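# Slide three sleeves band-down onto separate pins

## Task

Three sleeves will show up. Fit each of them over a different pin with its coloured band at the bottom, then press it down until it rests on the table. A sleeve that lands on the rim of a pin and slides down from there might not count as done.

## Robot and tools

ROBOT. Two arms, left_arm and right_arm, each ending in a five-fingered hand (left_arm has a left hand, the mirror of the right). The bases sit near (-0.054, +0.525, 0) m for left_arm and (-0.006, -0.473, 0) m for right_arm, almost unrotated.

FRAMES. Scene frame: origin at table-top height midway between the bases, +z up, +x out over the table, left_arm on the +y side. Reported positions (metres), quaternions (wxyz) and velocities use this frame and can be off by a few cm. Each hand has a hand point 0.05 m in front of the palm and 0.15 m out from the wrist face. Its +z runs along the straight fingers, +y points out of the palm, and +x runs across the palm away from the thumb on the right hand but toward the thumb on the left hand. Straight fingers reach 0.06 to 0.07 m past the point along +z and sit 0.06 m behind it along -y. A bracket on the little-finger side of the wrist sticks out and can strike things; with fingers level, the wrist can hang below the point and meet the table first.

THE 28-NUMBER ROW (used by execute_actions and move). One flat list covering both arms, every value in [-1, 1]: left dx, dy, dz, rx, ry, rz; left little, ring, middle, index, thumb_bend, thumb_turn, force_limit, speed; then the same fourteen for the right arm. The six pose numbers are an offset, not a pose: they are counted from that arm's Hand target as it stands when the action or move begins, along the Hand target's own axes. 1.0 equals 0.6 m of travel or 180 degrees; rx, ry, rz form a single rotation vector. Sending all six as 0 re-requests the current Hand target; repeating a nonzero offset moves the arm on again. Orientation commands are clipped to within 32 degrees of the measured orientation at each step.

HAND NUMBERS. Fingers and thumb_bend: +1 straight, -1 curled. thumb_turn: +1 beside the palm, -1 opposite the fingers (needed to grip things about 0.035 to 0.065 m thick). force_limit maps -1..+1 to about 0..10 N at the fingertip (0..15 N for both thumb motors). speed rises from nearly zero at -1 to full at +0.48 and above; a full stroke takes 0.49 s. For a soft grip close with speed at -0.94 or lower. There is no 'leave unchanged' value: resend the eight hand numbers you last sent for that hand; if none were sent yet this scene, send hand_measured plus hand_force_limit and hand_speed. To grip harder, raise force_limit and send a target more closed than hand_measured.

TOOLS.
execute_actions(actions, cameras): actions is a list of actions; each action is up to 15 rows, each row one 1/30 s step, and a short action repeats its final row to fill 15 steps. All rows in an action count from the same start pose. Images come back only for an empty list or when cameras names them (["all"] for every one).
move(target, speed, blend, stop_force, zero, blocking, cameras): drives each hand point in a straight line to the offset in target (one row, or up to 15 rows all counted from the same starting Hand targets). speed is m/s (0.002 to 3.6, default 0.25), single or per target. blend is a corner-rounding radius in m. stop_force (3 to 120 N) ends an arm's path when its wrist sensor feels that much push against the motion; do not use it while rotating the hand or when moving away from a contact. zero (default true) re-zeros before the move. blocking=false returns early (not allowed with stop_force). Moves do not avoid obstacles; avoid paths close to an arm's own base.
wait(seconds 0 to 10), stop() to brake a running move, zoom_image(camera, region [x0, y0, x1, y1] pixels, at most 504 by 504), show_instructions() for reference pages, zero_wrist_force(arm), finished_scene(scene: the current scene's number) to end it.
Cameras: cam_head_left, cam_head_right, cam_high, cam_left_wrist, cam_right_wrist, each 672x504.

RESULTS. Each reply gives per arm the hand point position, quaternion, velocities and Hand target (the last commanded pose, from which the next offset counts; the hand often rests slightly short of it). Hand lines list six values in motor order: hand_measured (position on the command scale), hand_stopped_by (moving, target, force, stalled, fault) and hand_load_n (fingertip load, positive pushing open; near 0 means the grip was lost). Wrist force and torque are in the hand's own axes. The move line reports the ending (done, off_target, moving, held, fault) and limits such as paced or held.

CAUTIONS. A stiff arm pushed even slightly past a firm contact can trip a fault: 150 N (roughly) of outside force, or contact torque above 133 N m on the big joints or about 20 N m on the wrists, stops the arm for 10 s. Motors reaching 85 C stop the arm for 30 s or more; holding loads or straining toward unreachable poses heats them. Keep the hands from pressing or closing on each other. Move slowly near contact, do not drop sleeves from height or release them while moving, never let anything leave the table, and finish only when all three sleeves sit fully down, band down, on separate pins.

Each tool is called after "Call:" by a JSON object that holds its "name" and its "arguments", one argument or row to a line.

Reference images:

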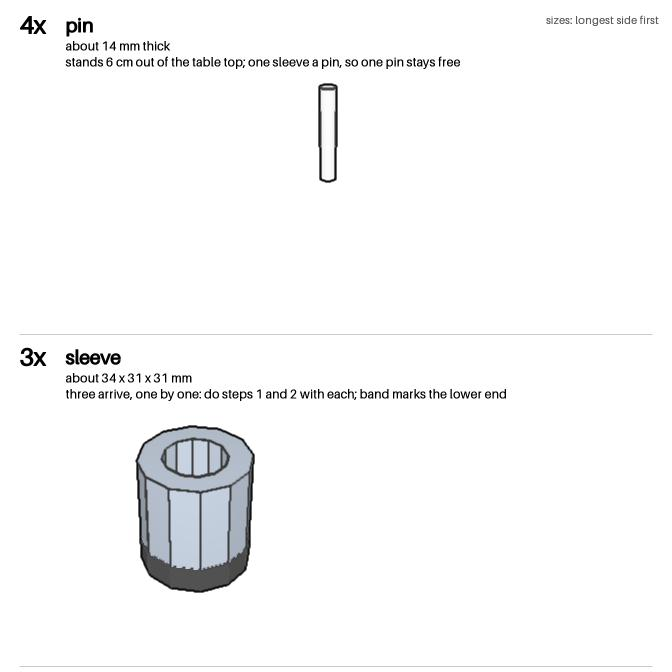

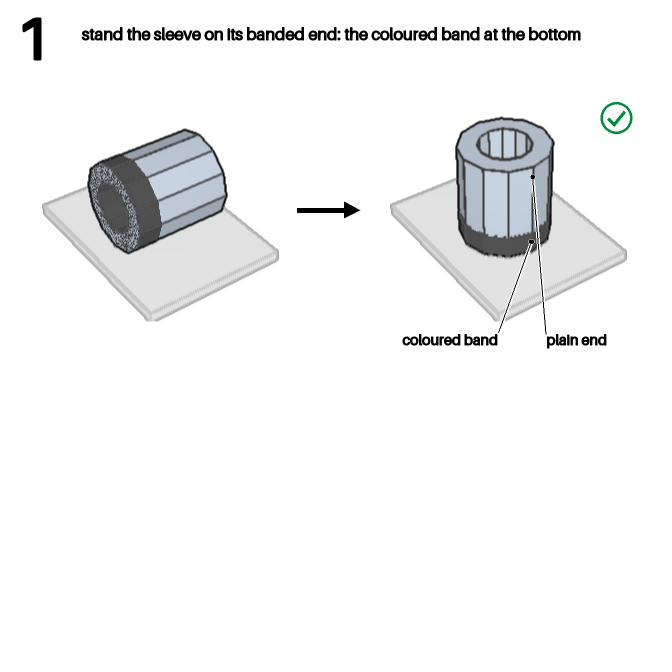

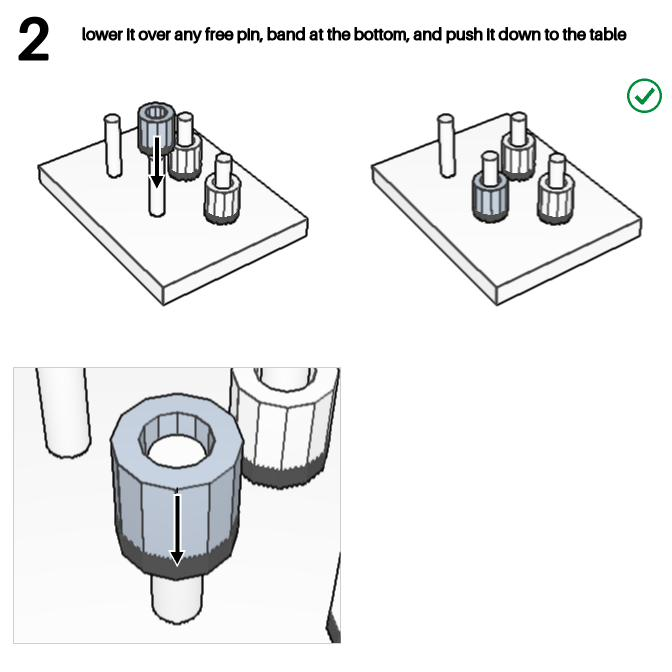

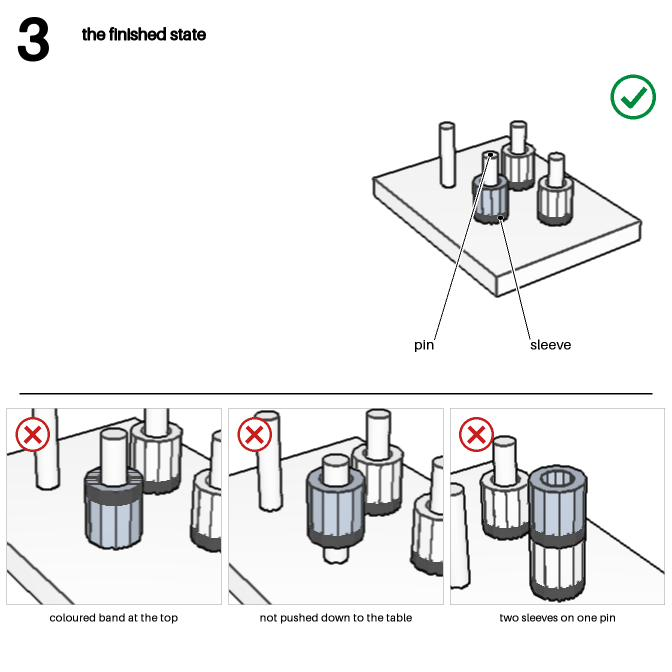

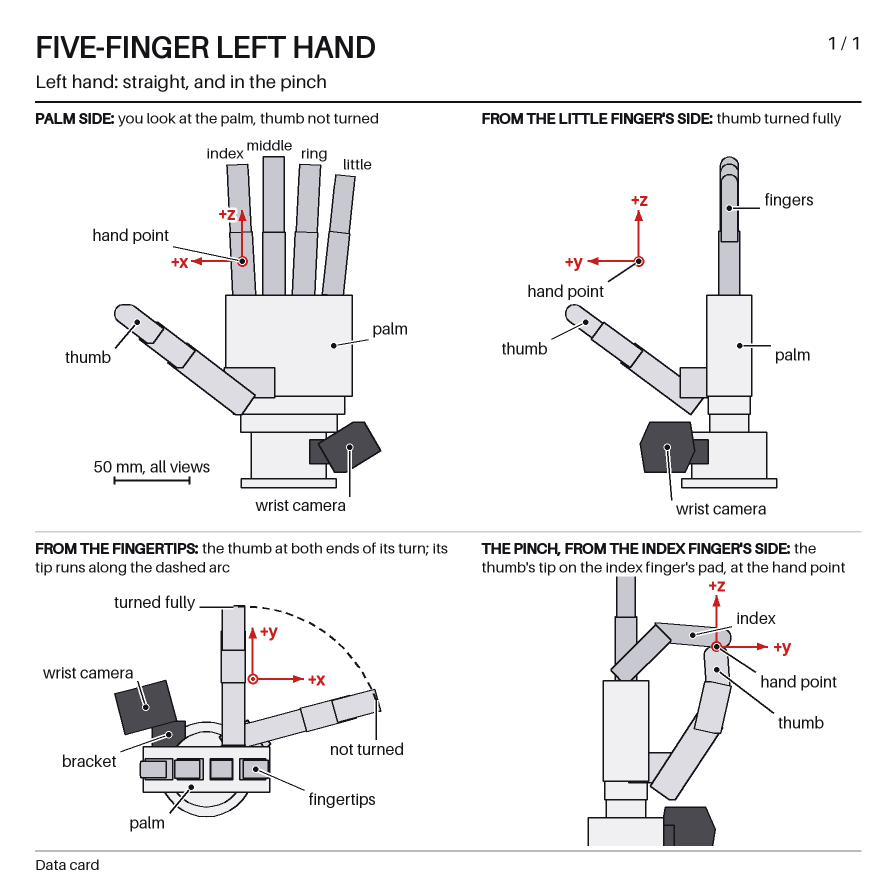

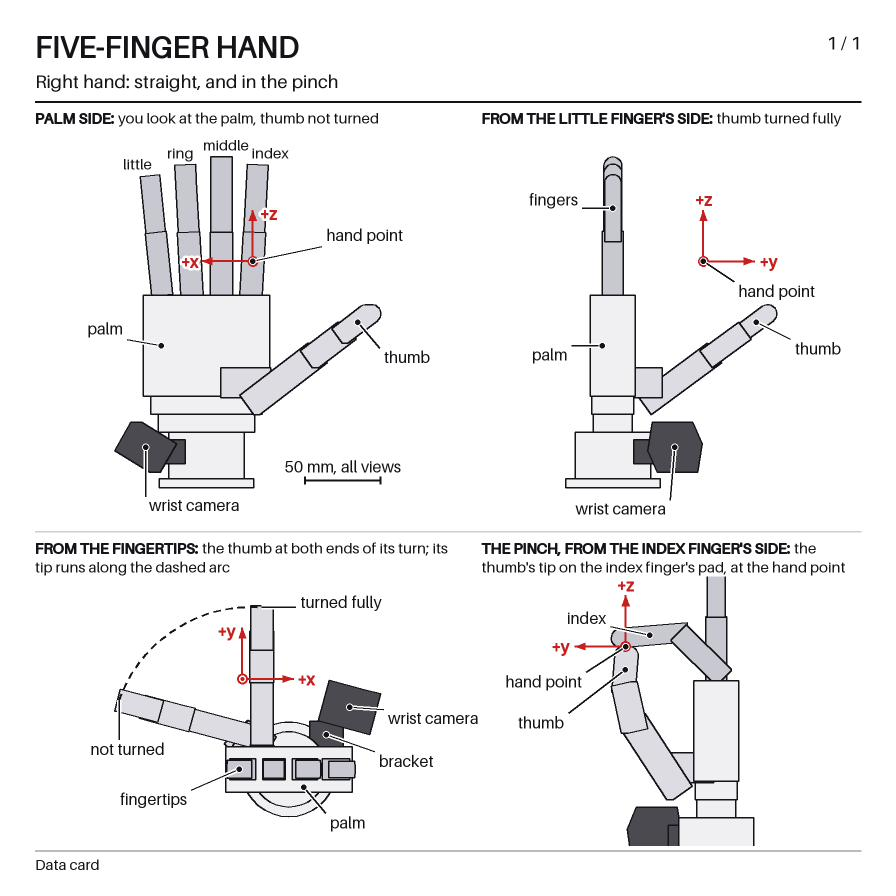

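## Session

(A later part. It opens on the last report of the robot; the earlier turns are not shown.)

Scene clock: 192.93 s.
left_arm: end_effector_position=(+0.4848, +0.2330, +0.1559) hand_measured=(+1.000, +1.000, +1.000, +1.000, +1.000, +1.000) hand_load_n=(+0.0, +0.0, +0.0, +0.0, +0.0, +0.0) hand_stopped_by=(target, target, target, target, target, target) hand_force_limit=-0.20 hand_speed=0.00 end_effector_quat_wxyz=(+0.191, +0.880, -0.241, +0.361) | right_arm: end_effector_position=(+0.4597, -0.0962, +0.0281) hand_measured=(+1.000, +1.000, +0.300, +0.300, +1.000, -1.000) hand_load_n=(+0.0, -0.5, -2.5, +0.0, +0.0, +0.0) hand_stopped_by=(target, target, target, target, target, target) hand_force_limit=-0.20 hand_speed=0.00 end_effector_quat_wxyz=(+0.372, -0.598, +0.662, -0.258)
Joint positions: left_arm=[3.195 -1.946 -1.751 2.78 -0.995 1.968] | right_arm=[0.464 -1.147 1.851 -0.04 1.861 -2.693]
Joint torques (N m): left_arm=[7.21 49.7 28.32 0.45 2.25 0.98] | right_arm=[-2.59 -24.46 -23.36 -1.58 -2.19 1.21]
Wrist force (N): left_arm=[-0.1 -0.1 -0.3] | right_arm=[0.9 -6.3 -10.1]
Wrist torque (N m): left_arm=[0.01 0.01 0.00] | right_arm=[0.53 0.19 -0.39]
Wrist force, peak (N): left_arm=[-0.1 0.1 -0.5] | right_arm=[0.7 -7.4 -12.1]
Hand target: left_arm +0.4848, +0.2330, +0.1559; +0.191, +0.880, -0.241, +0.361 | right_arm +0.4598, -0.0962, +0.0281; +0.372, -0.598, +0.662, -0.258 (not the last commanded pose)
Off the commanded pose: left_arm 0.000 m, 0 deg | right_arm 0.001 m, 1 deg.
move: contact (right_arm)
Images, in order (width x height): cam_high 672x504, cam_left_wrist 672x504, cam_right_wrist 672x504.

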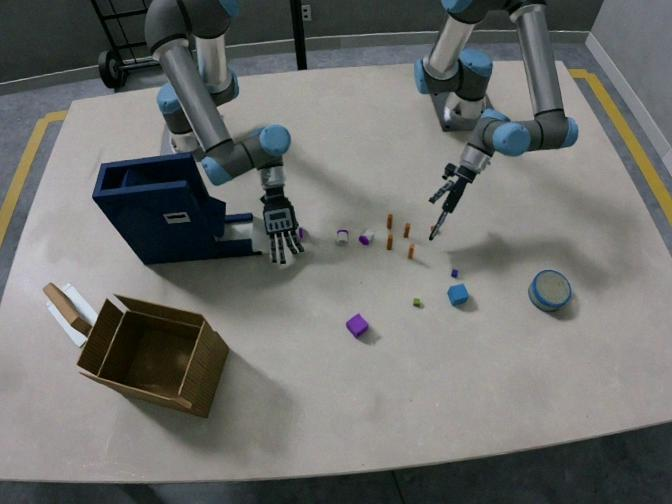

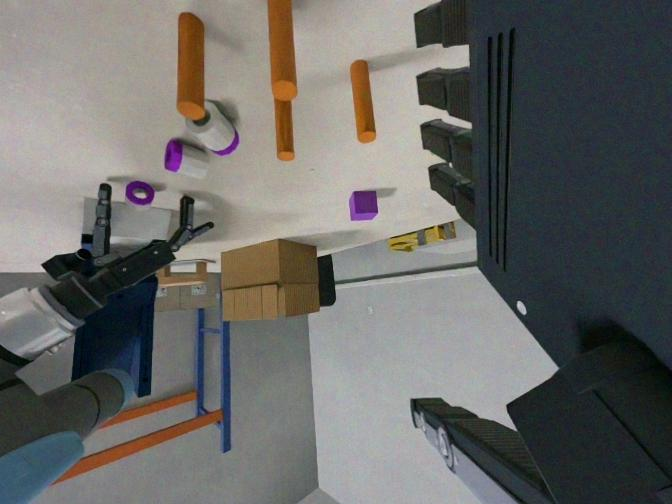

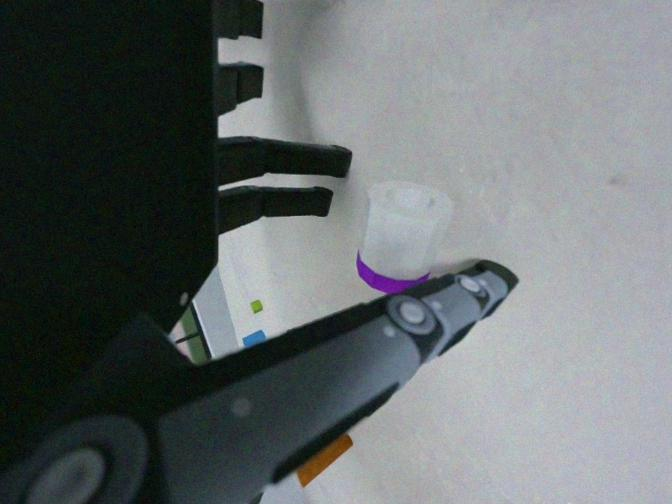

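Call:
{"name": "move", "arguments": {
  "target": [
    [0,0,0,0,0,0, 1,1,1,1,1,1,-0.2,0.0, -0.0131,-0.0131,-0.0098,0,0,0, 1,1,0.3,0.3,1,-1,-0.2,0.0],
    [0,0,0,0,0,0, 1,1,1,1,1,1,-0.2,0.0, -0.0131,-0.0131,-0.0098,0,0,0, 1,1,0.12,0.12,1,-1,-0.2,-0.5]
  ],
  "speed": 0.05,
  "cameras": ["cam_high","cam_right_wrist","cam_left_wrist"]
}}

Call:
{"name": "zoom_image", "arguments": {
  "camera": "cam_left_wrist",
  "region": [20, 160, 240, 340]
}}

Scene clock: 211.87 s.
left_arm: end_effector_position=(+0.4848, +0.2330, +0.1559) hand_measured=(+1.000, +1.000, +1.000, +1.000, +1.000, +1.000) hand_load_n=(+0.0, +0.0, +0.0, +0.5, +0.0, +0.0) hand_stopped_by=(target, target, target, target, target, target) hand_force_limit=-0.20 hand_speed=0.00 end_effector_quat_wxyz=(+0.191, +0.880, -0.241, +0.361) | right_arm: end_effector_position=(+0.4598, -0.0903, +0.0392) hand_measured=(+1.000, +1.000, +0.120, +0.120, +1.000, -1.000) hand_load_n=(+0.0, +0.0, +0.0, +0.0, +0.0, +0.0) hand_stopped_by=(target, target, target, target, target, target) hand_force_limit=-0.20 hand_speed=-0.50 end_effector_quat_wxyz=(+0.372, -0.598, +0.662, -0.258)
Joint positions: left_arm=[3.195 -1.946 -1.751 2.78 -0.995 1.968] | right_arm=[0.476 -1.155 1.827 -0.006 1.871 -2.685]
Joint torques (N m): left_arm=[8.7 49.11 28.6 0.49 2.34 0.86] | right_arm=[-6.29 -30.59 -8.53 -1.42 -1.67 -1.1]
Wrist force (N): left_arm=[0.1 -0.1 -0.1] | right_arm=[-0.6 0.6 -2.0]
Wrist torque (N m): left_arm=[0.00 -0.02 0.01] | right_arm=[0.29 -0.14 -0.19]
Wrist force, peak (N): left_arm=[-0.3 -0.4 -0.1] | right_arm=[1.0 -6.5 -10.4]
Hand target: left_arm +0.4848, +0.2330, +0.1559; +0.191, +0.880, -0.241, +0.361 | right_arm +0.4598, -0.0903, +0.0392; +0.372, -0.598, +0.662, -0.258
Off the commanded pose: left_arm 0.000 m, 0 deg | right_arm 0.000 m, 0 deg.
move: done
Images, in order (width x height): cam_high 672x504, cam_left_wrist 672x504, cam_right_wrist 672x504.

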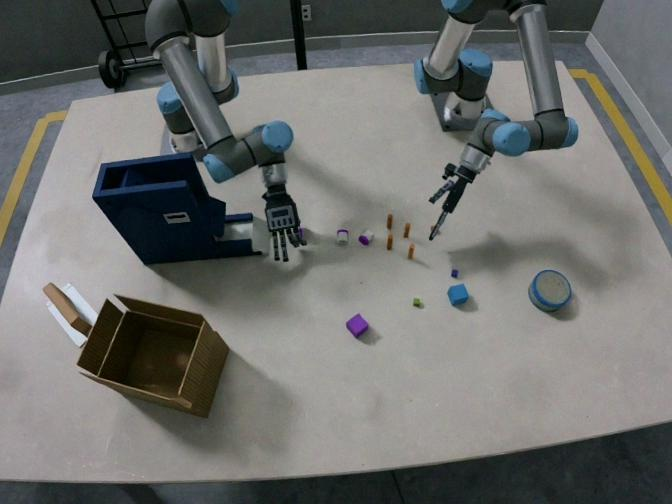

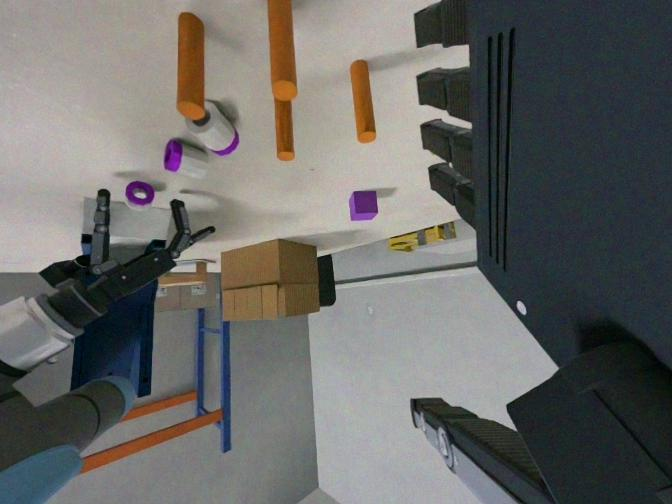

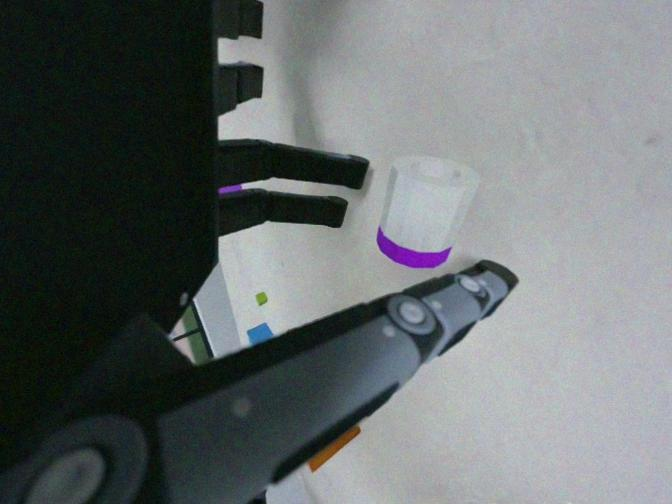

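Scaled by 2.291 from the camera's 672x504 image, which has a finer 960x720 frame.

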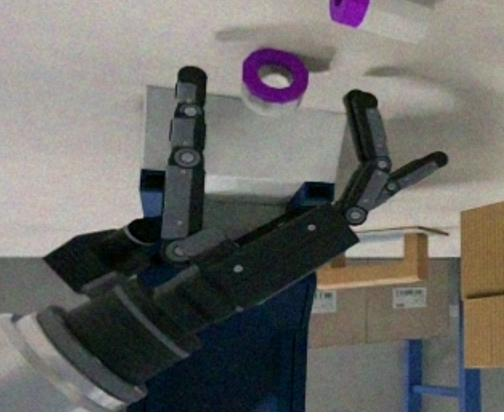

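Call:
{"name": "move", "arguments": {
  "target": [0,0,0,0,0,0, 1,1,1,1,1,1,-0.2,0.0, 0.0037,0.0157,0.0118,0,0,0, 1,1,0.12,0.12,1,-1,-0.2,-0.5],
  "speed": 0.03,
  "stop_force": 5,
  "cameras": ["cam_right_wrist","cam_left_wrist"]
}}

Call:
{"name": "zoom_image", "arguments": {
  "camera": "cam_left_wrist",
  "region": [20, 160, 240, 340]
}}

Scene clock: 216.37 s.
left_arm: end_effector_position=(+0.4848, +0.2330, +0.1559) hand_measured=(+1.000, +1.000, +1.000, +1.000, +1.000, +1.000) hand_load_n=(+0.0, +0.0, +0.0, +0.0, +0.0, +0.0) hand_stopped_by=(target, target, target, target, target, target) hand_force_limit=-0.20 hand_speed=0.00 end_effector_quat_wxyz=(+0.191, +0.880, -0.241, +0.361) | right_arm: end_effector_position=(+0.4598, -0.0903, +0.0287) hand_measured=(+1.000, +1.000, +0.120, +0.120, +1.000, -1.000) hand_load_n=(+0.0, -0.5, -1.0, +0.0, +0.0, +0.0) hand_stopped_by=(target, target, target, target, target, target) hand_force_limit=-0.20 hand_speed=-0.50 end_effector_quat_wxyz=(+0.372, -0.598, +0.662, -0.258)
Joint positions: left_arm=[3.195 -1.946 -1.751 2.78 -0.995 1.968] | right_arm=[0.476 -1.139 1.837 -0.032 1.871 -2.685]
Joint torques (N m): left_arm=[8.97 49.64 29.17 0.56 2.38 0.9] | right_arm=[1.78 -49.63 -25.97 -0.92 -1.19 -0.81]
Wrist force (N): left_arm=[0.0 0.0 -0.1] | right_arm=[-2.7 -3.5 -5.0]
Wrist torque (N m): left_arm=[0.00 -0.01 0.00] | right_arm=[0.30 -0.13 -0.30]
Wrist force, peak (N): left_arm=[0.0 -0.2 -0.4] | right_arm=[-2.8 -13.2 -12.7]
Hand target: left_arm +0.4848, +0.2330, +0.1559; +0.191, +0.880, -0.241, +0.361 | right_arm +0.4598, -0.0903, +0.0287; +0.372, -0.598, +0.662, -0.258 (not the last commanded pose)
Off the commanded pose: left_arm 0.000 m, 0 deg | right_arm 0.002 m, 0 deg.
move: contact (right_arm)
Images, in order (width x height): cam_left_wrist 672x504, cam_right_wrist 672x504.

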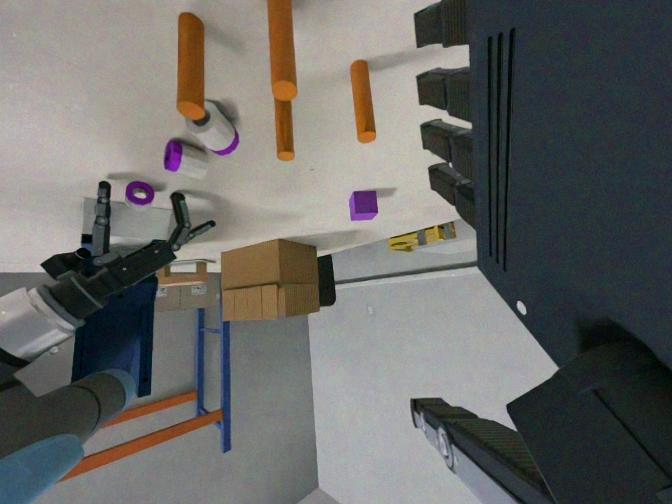

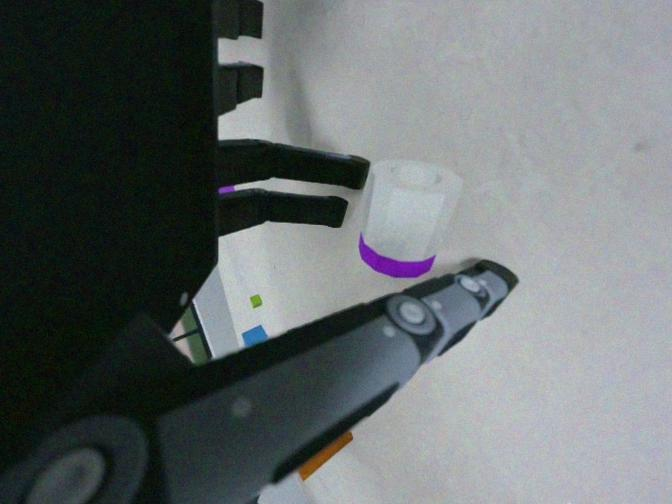

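Scaled by 2.291 from the camera's 672x504 image, which has a finer 960x720 frame.

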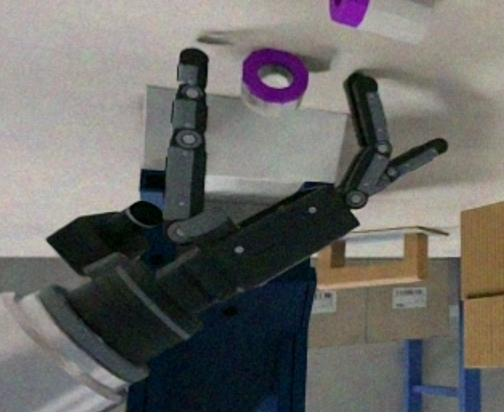

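Call:
{"name": "move", "arguments": {
  "target": [
    [0,0,0,0,0,0, 1,1,1,1,1,1,-0.2,0.0, -0.0009,-0.0039,-0.003,0,0,0, 1,1,0.12,0.12,1,-1,-0.2,-0.5],
    [0,0,0,0,0,0, 1,1,1,1,1,1,-0.2,0.0, -0.0009,-0.0039,-0.003,0,0,0, 1,1,-0.15,-0.15,0.4,-1,-0.5,-0.93]
  ],
  "speed": 0.03,
  "cameras": ["cam_right_wrist","cam_left_wrist"]
}}

Call:
{"name": "zoom_image", "arguments": {
  "camera": "cam_left_wrist",
  "region": [20, 160, 240, 340]
}}

Scene clock: 225.63 s.
left_arm: end_effector_position=(+0.4848, +0.2330, +0.1559) hand_measured=(+1.000, +1.000, +1.000, +1.000, +1.000, +1.000) hand_load_n=(+0.0, +0.0, +0.0, +0.0, +0.0, +0.0) hand_stopped_by=(target, target, target, target, target, target) hand_force_limit=-0.20 hand_speed=0.00 end_effector_quat_wxyz=(+0.191, +0.880, -0.241, +0.361) | right_arm: end_effector_position=(+0.4598, -0.0903, +0.0317) hand_measured=(+1.000, +1.000, -0.150, -0.150, +0.706, -1.000) hand_load_n=(+0.0, +0.0, +3.5, +0.0, +3.5, +1.5) hand_stopped_by=(target, target, target, target, force, target) hand_force_limit=-0.50 hand_speed=-0.93 end_effector_quat_wxyz=(+0.372, -0.598, +0.662, -0.258)
Joint positions: left_arm=[3.195 -1.946 -1.751 2.78 -0.995 1.968] | right_arm=[0.476 -1.144 1.834 -0.024 1.871 -2.685]
Joint torques (N m): left_arm=[9.35 49.1 28.57 0.45 2.28 0.97] | right_arm=[6.17 -30.07 -11.21 -1.48 1.83 1.24]
Wrist force (N): left_arm=[0.1 -0.3 -0.1] | right_arm=[-0.6 -0.3 -2.8]
Wrist torque (N m): left_arm=[-0.03 -0.02 0.02] | right_arm=[0.27 -0.15 -0.20]
Wrist force, peak (N): left_arm=[0.0 -0.4 -0.3] | right_arm=[-2.9 -3.6 -5.3]
Hand target: left_arm +0.4848, +0.2330, +0.1559; +0.191, +0.880, -0.241, +0.361 | right_arm +0.4598, -0.0903, +0.0317; +0.372, -0.598, +0.662, -0.258
Off the commanded pose: left_arm 0.000 m, 0 deg | right_arm 0.000 m, 0 deg.
move: done
Images, in order (width x height): cam_left_wrist 672x504, cam_right_wrist 672x504.

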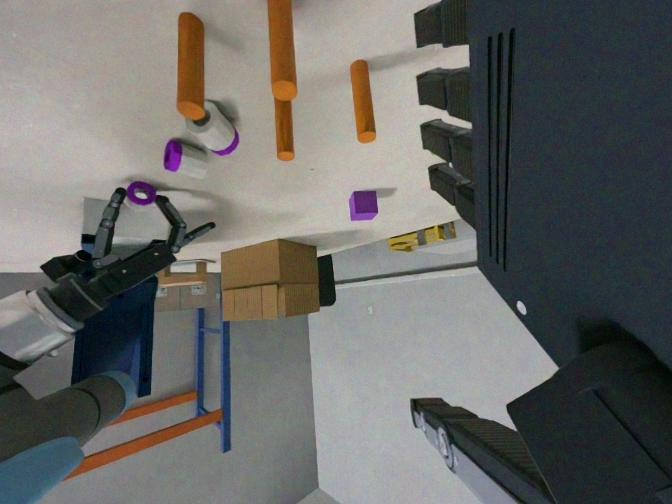

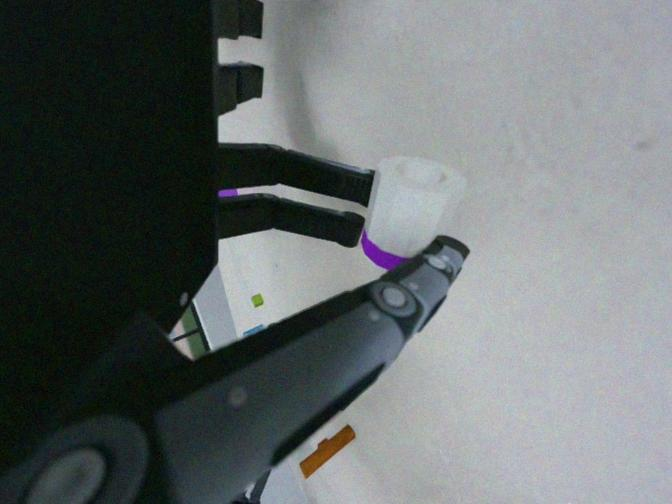

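Scaled by 2.291 from the camera's 672x504 image, which has a finer 960x720 frame.

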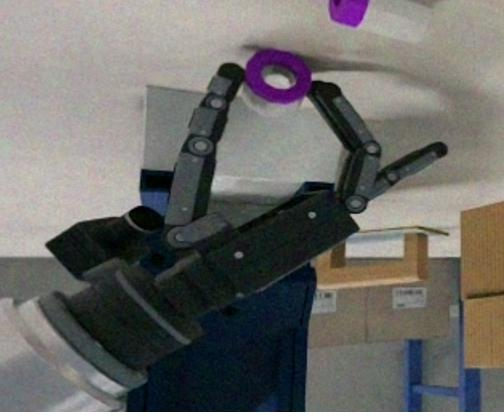

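Call:
{"name": "move", "arguments": {
  "target": [0,0,0,0,0,0, 1,1,1,1,1,1,-0.2,0.0, 0,0,0,0,0,0, 1,1,-0.15,-0.35,0.4,-1,-0.3,-0.93],
  "cameras": ["cam_right_wrist","cam_left_wrist"]
}}

Call:
{"name": "zoom_image", "arguments": {
  "camera": "cam_left_wrist",
  "region": [60, 160, 200, 265]
}}

Call:
{"name": "zoom_image", "arguments": {
  "camera": "cam_right_wrist",
  "region": [300, 110, 520, 275]
}}

Scene clock: 229.67 s.
left_arm: end_effector_position=(+0.4848, +0.2330, +0.1559) hand_measured=(+1.000, +1.000, +1.000, +1.000, +1.000, +1.000) hand_load_n=(+0.0, +0.0, +0.0, +0.0, +0.0, +0.0) hand_stopped_by=(target, target, target, target, target, target) hand_force_limit=-0.20 hand_speed=0.00 end_effector_quat_wxyz=(+0.191, +0.880, -0.241, +0.361) | right_arm: end_effector_position=(+0.4598, -0.0903, +0.0317) hand_measured=(+1.000, +1.000, -0.150, -0.240, +0.706, -1.000) hand_load_n=(+0.0, +0.0, +1.5, +4.0, +6.0, -0.5) hand_stopped_by=(target, target, target, force, force, target) hand_force_limit=-0.30 hand_speed=-0.93 end_effector_quat_wxyz=(+0.372, -0.598, +0.662, -0.258)
Joint positions: left_arm=[3.195 -1.946 -1.751 2.78 -0.995 1.968] | right_arm=[0.476 -1.144 1.834 -0.024 1.871 -2.685]
Joint torques (N m): left_arm=[9.67 49.03 29 0.54 2.33 0.88] | right_arm=[5.14 -30.15 -10.75 -1.59 1.81 1.19]
Wrist force (N): left_arm=[0.0 -0.1 -0.1] | right_arm=[-0.7 0.1 -2.3]
Wrist torque (N m): left_arm=[-0.01 0.00 0.01] | right_arm=[0.26 -0.14 -0.20]
Wrist force, peak (N): left_arm=[0.1 -0.3 -0.3] | right_arm=[-1.1 -0.5 -3.0]
Hand target: left_arm +0.4848, +0.2330, +0.1559; +0.191, +0.880, -0.241, +0.361 | right_arm +0.4598, -0.0903, +0.0317; +0.372, -0.598, +0.662, -0.258
Off the commanded pose: left_arm 0.000 m, 0 deg | right_arm 0.000 m, 0 deg.
move: done
Images, in order (width x height): cam_left_wrist 672x504, cam_right_wrist 672x504.

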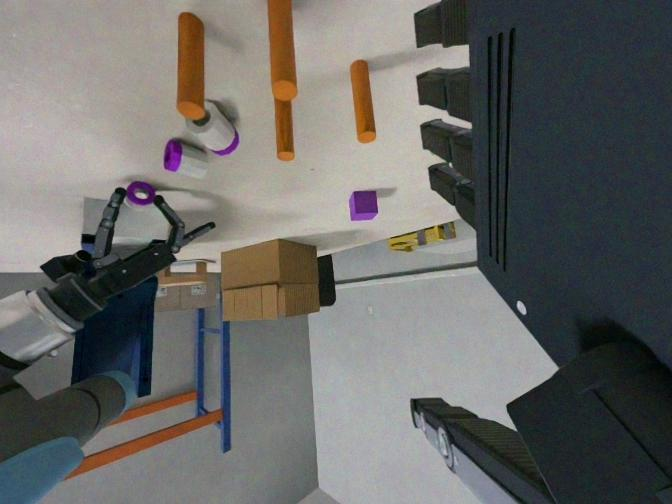

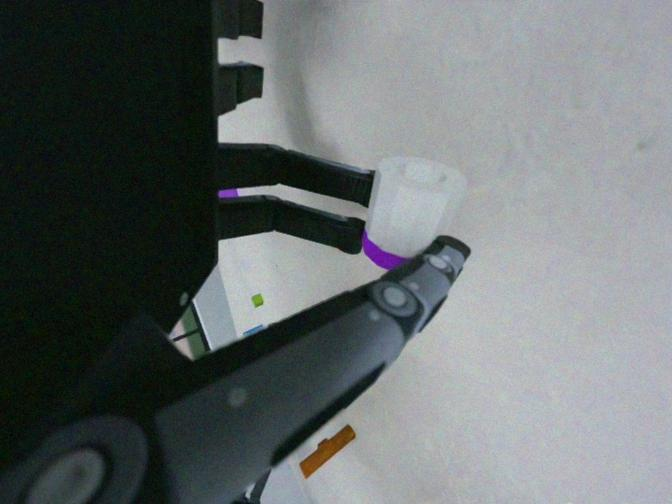

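Scaled by 3.600 from the camera's 672x504 image, which has a finer 960x720 frame.

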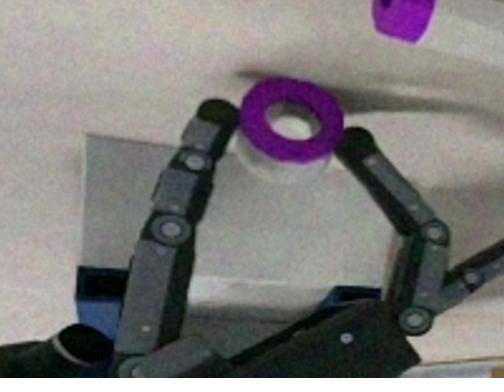

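Scaled by 2.291 from the camera's 672x504 image, which has a finer 960x720 frame.

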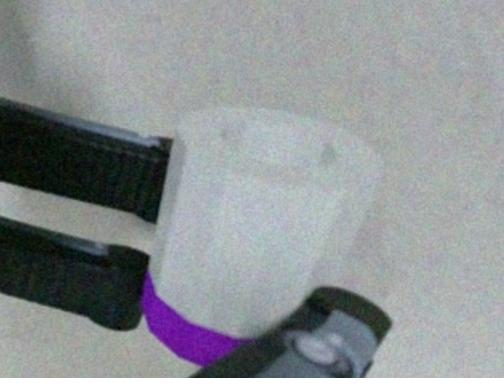

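Call:
{"name": "move", "arguments": {
  "target": [0,0,0,0,0,0, 1,1,1,1,1,1,-0.2,0.0, -0.0552,-0.236,-0.1775,0,0,0, 1,1,-0.15,-0.35,0.4,-1,-0.3,-0.93],
  "speed": 0.12,
  "cameras": ["cam_right_wrist","cam_left_wrist","cam_high"]
}}

Call:
{"name": "zoom_image", "arguments": {
  "camera": "cam_right_wrist",
  "region": [300, 110, 520, 275]
}}

Scene clock: 246.20 s.
left_arm: end_effector_position=(+0.4848, +0.2330, +0.1559) hand_measured=(+1.000, +1.000, +1.000, +1.000, +1.000, +1.000) hand_load_n=(+0.0, +0.0, +0.0, +0.0, +0.0, -0.5) hand_stopped_by=(target, target, target, target, target, target) hand_force_limit=-0.20 hand_speed=0.00 end_effector_quat_wxyz=(+0.191, +0.880, -0.241, +0.361) | right_arm: end_effector_position=(+0.4597, -0.0902, +0.2121) hand_measured=(+1.000, +1.000, -0.150, -0.240, +0.706, -1.000) hand_load_n=(+0.0, +0.0, +1.5, +4.0, +6.0, +0.0) hand_stopped_by=(target, target, target, force, force, target) hand_force_limit=-0.30 hand_speed=-0.93 end_effector_quat_wxyz=(+0.372, -0.598, +0.662, -0.258)
Joint positions: left_arm=[3.195 -1.946 -1.751 2.78 -0.995 1.968] | right_arm=[0.477 -1.338 1.586 0.418 1.871 -2.684]
Joint torques (N m): left_arm=[10.37 49.6 28.65 0.49 2.35 0.94] | right_arm=[5.7 -26.66 -20.49 0.86 1.73 1.7]
Wrist force (N): left_arm=[0.2 0.0 -0.1] | right_arm=[-0.9 0.6 -1.5]
Wrist torque (N m): left_arm=[0.00 -0.04 0.02] | right_arm=[0.27 -0.09 -0.24]
Wrist force, peak (N): left_arm=[-0.1 0.0 -0.5] | right_arm=[-0.8 0.2 -2.7]
Hand target: left_arm +0.4848, +0.2330, +0.1559; +0.191, +0.880, -0.241, +0.361 | right_arm +0.4597, -0.0902, +0.2120; +0.372, -0.598, +0.662, -0.258
Off the commanded pose: left_arm 0.000 m, 0 deg | right_arm 0.000 m, 0 deg.
move: done
Images, in order (width x height): cam_high 672x504, cam_left_wrist 672x504, cam_right_wrist 672x504.

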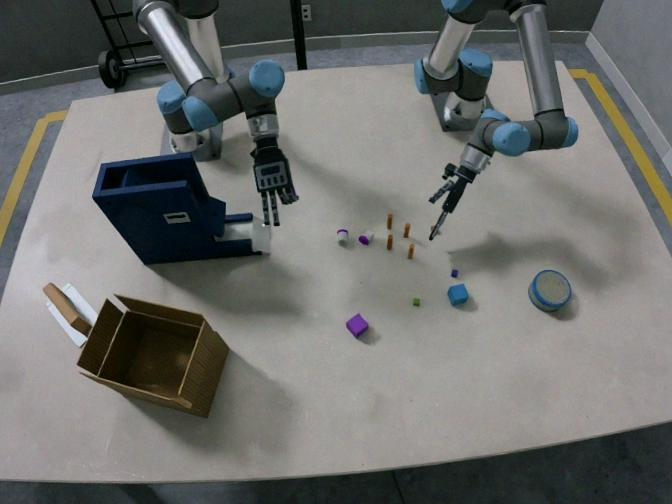

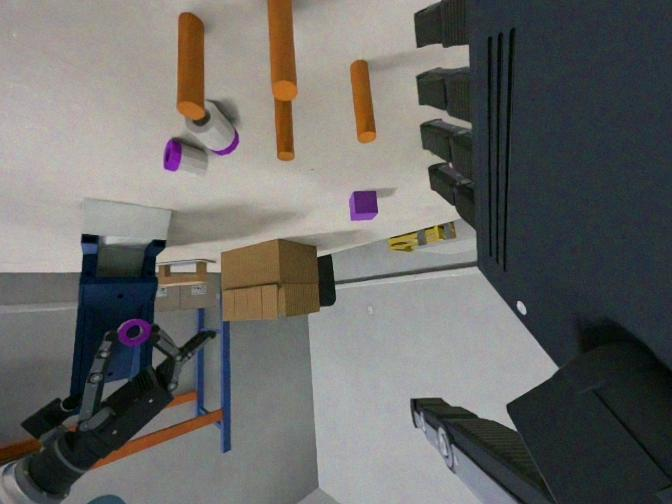

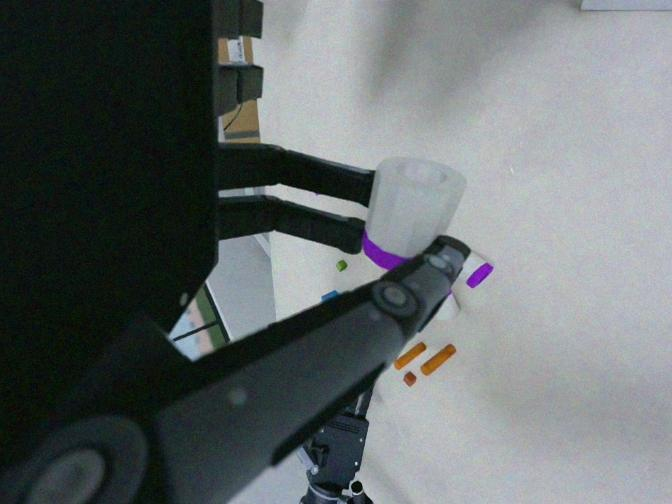

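Scaled by 2.291 from the camera's 672x504 image, which has a finer 960x720 frame.

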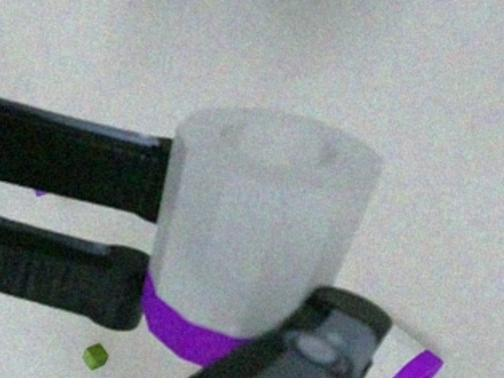

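Call:
{"name": "move", "arguments": {
  "target": [-0.0113,-0.1267,-0.1183,0,0,0, 1,1,1,1,1,1,-0.2,0.0, -0.2427,0.1647,-0.0305,0.3222,-0.1481,-0.5773, 1,1,-0.15,-0.35,0.4,-1,-0.3,-0.93],
  "speed": 0.25,
  "cameras": ["all"]
}}

Call:
{"name": "zoom_image", "arguments": {
  "camera": "cam_left_wrist",
  "region": [40, 0, 440, 300]
}}

Call:
{"name": "zoom_image", "arguments": {
  "camera": "cam_right_wrist",
  "region": [250, 60, 650, 360]
}}

Call:
{"name": "zoom_image", "arguments": {
  "camera": "cam_high",
  "region": [290, 130, 450, 290]
}}

Scene clock: 257.70 s.
left_arm: end_effector_position=(+0.4847, +0.3329, +0.1859) hand_measured=(+1.000, +1.000, +1.000, +1.000, +1.000, +1.000) hand_load_n=(+0.0, +0.0, +0.0, +0.0, +0.0, +0.0) hand_stopped_by=(target, target, target, target, target, target) hand_force_limit=-0.20 hand_speed=0.00 end_effector_quat_wxyz=(+0.191, +0.880, -0.241, +0.361) | right_arm: end_effector_position=(+0.3873, +0.0661, +0.1717) hand_measured=(+1.000, +1.000, -0.150, -0.240, +0.706, -1.000) hand_load_n=(+0.0, +0.0, +1.0, +4.0, +6.0, +0.0) hand_stopped_by=(target, target, target, force, force, target) hand_force_limit=-0.30 hand_speed=-0.93 end_effector_quat_wxyz=(-0.363, +0.678, +0.302, +0.563)
Joint positions: left_arm=[3.44 -1.913 -1.748 2.59 -0.861 2.224] | right_arm=[0.693 -1.332 1.99 -0.551 1.299 -4.588]
Joint torques (N m): left_arm=[-12.7 46.76 23.23 0.33 -1.08 -1.08] | right_arm=[5.23 -46.35 -14.57 -4.3 0.35 -1.24]
Wrist force (N): left_arm=[0.4 -0.3 -0.1] | right_arm=[1.4 1.8 0.2]
Wrist torque (N m): left_arm=[-0.02 -0.09 -0.01] | right_arm=[-0.01 -0.03 0.41]
Wrist force, peak (N): left_arm=[1.0 -0.4 0.3] | right_arm=[1.8 2.1 0.3]
Hand target: left_arm +0.4847, +0.3328, +0.1859; +0.191, +0.880, -0.241, +0.361 | right_arm +0.3872, +0.0661, +0.1718; -0.363, +0.678, +0.303, +0.563
Off the commanded pose: left_arm 0.000 m, 0 deg | right_arm 0.000 m, 0 deg.
move: done

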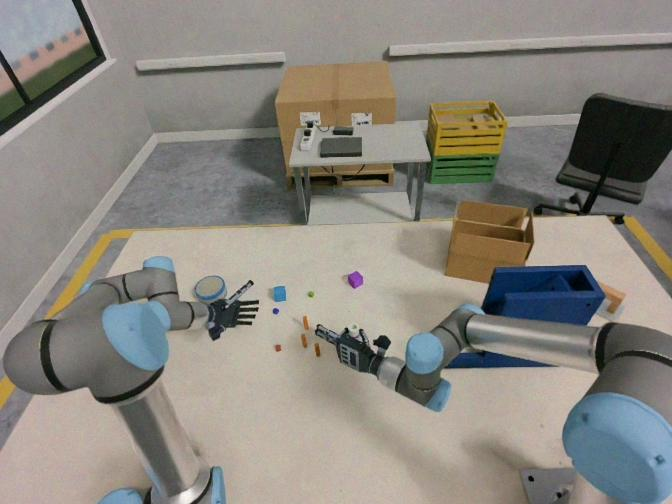

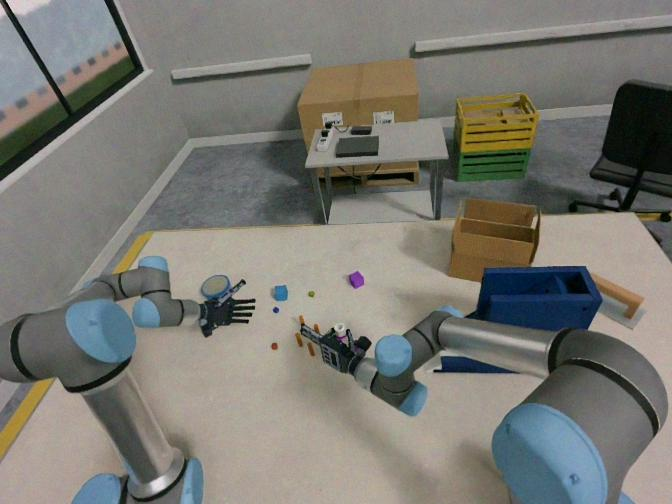

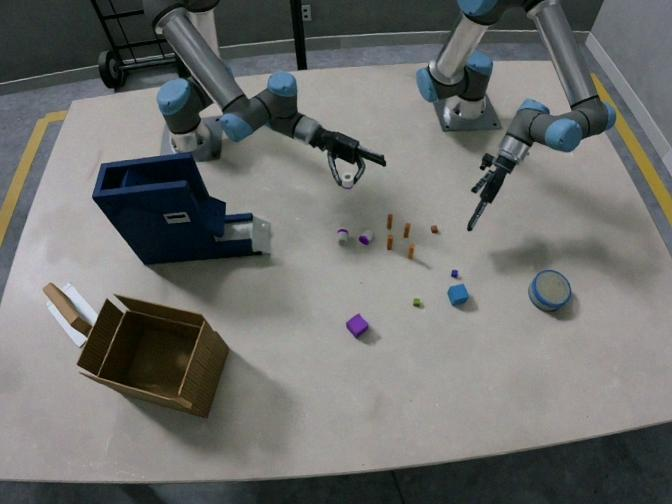

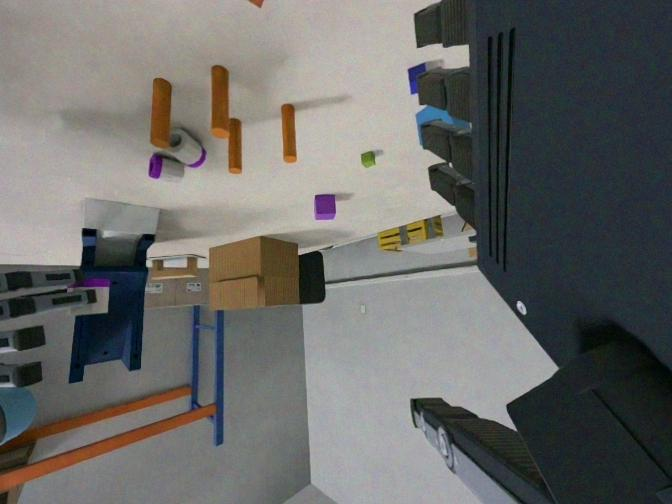

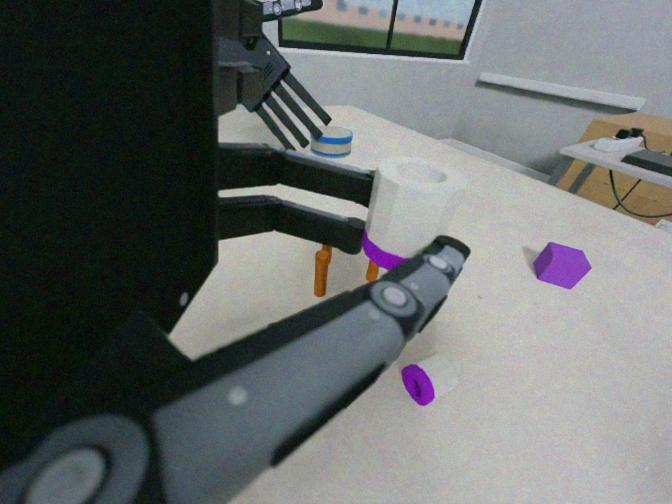

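Scaled by 1.260 from the camera's 672x504 image, which has a finer 960x720 frame.

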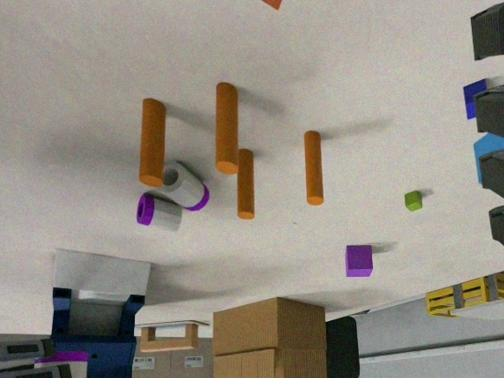

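Scaled by 1.260 from the camera's 672x504 image, which has a finer 960x720 frame.

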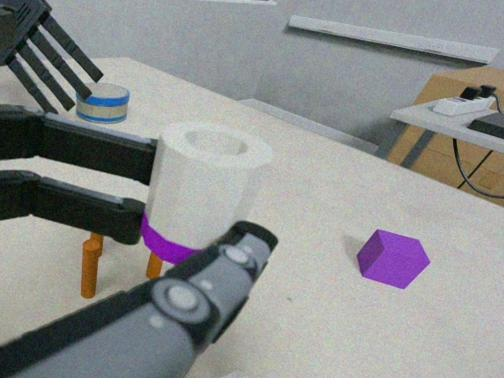

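Scaled by 3.150 from the camera's 672x504 image, which has a finer 960x720 frame.

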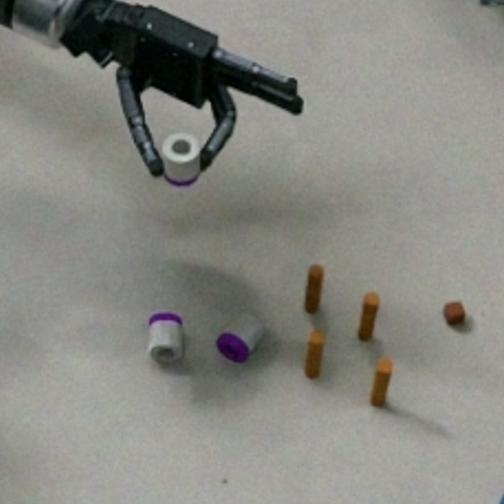

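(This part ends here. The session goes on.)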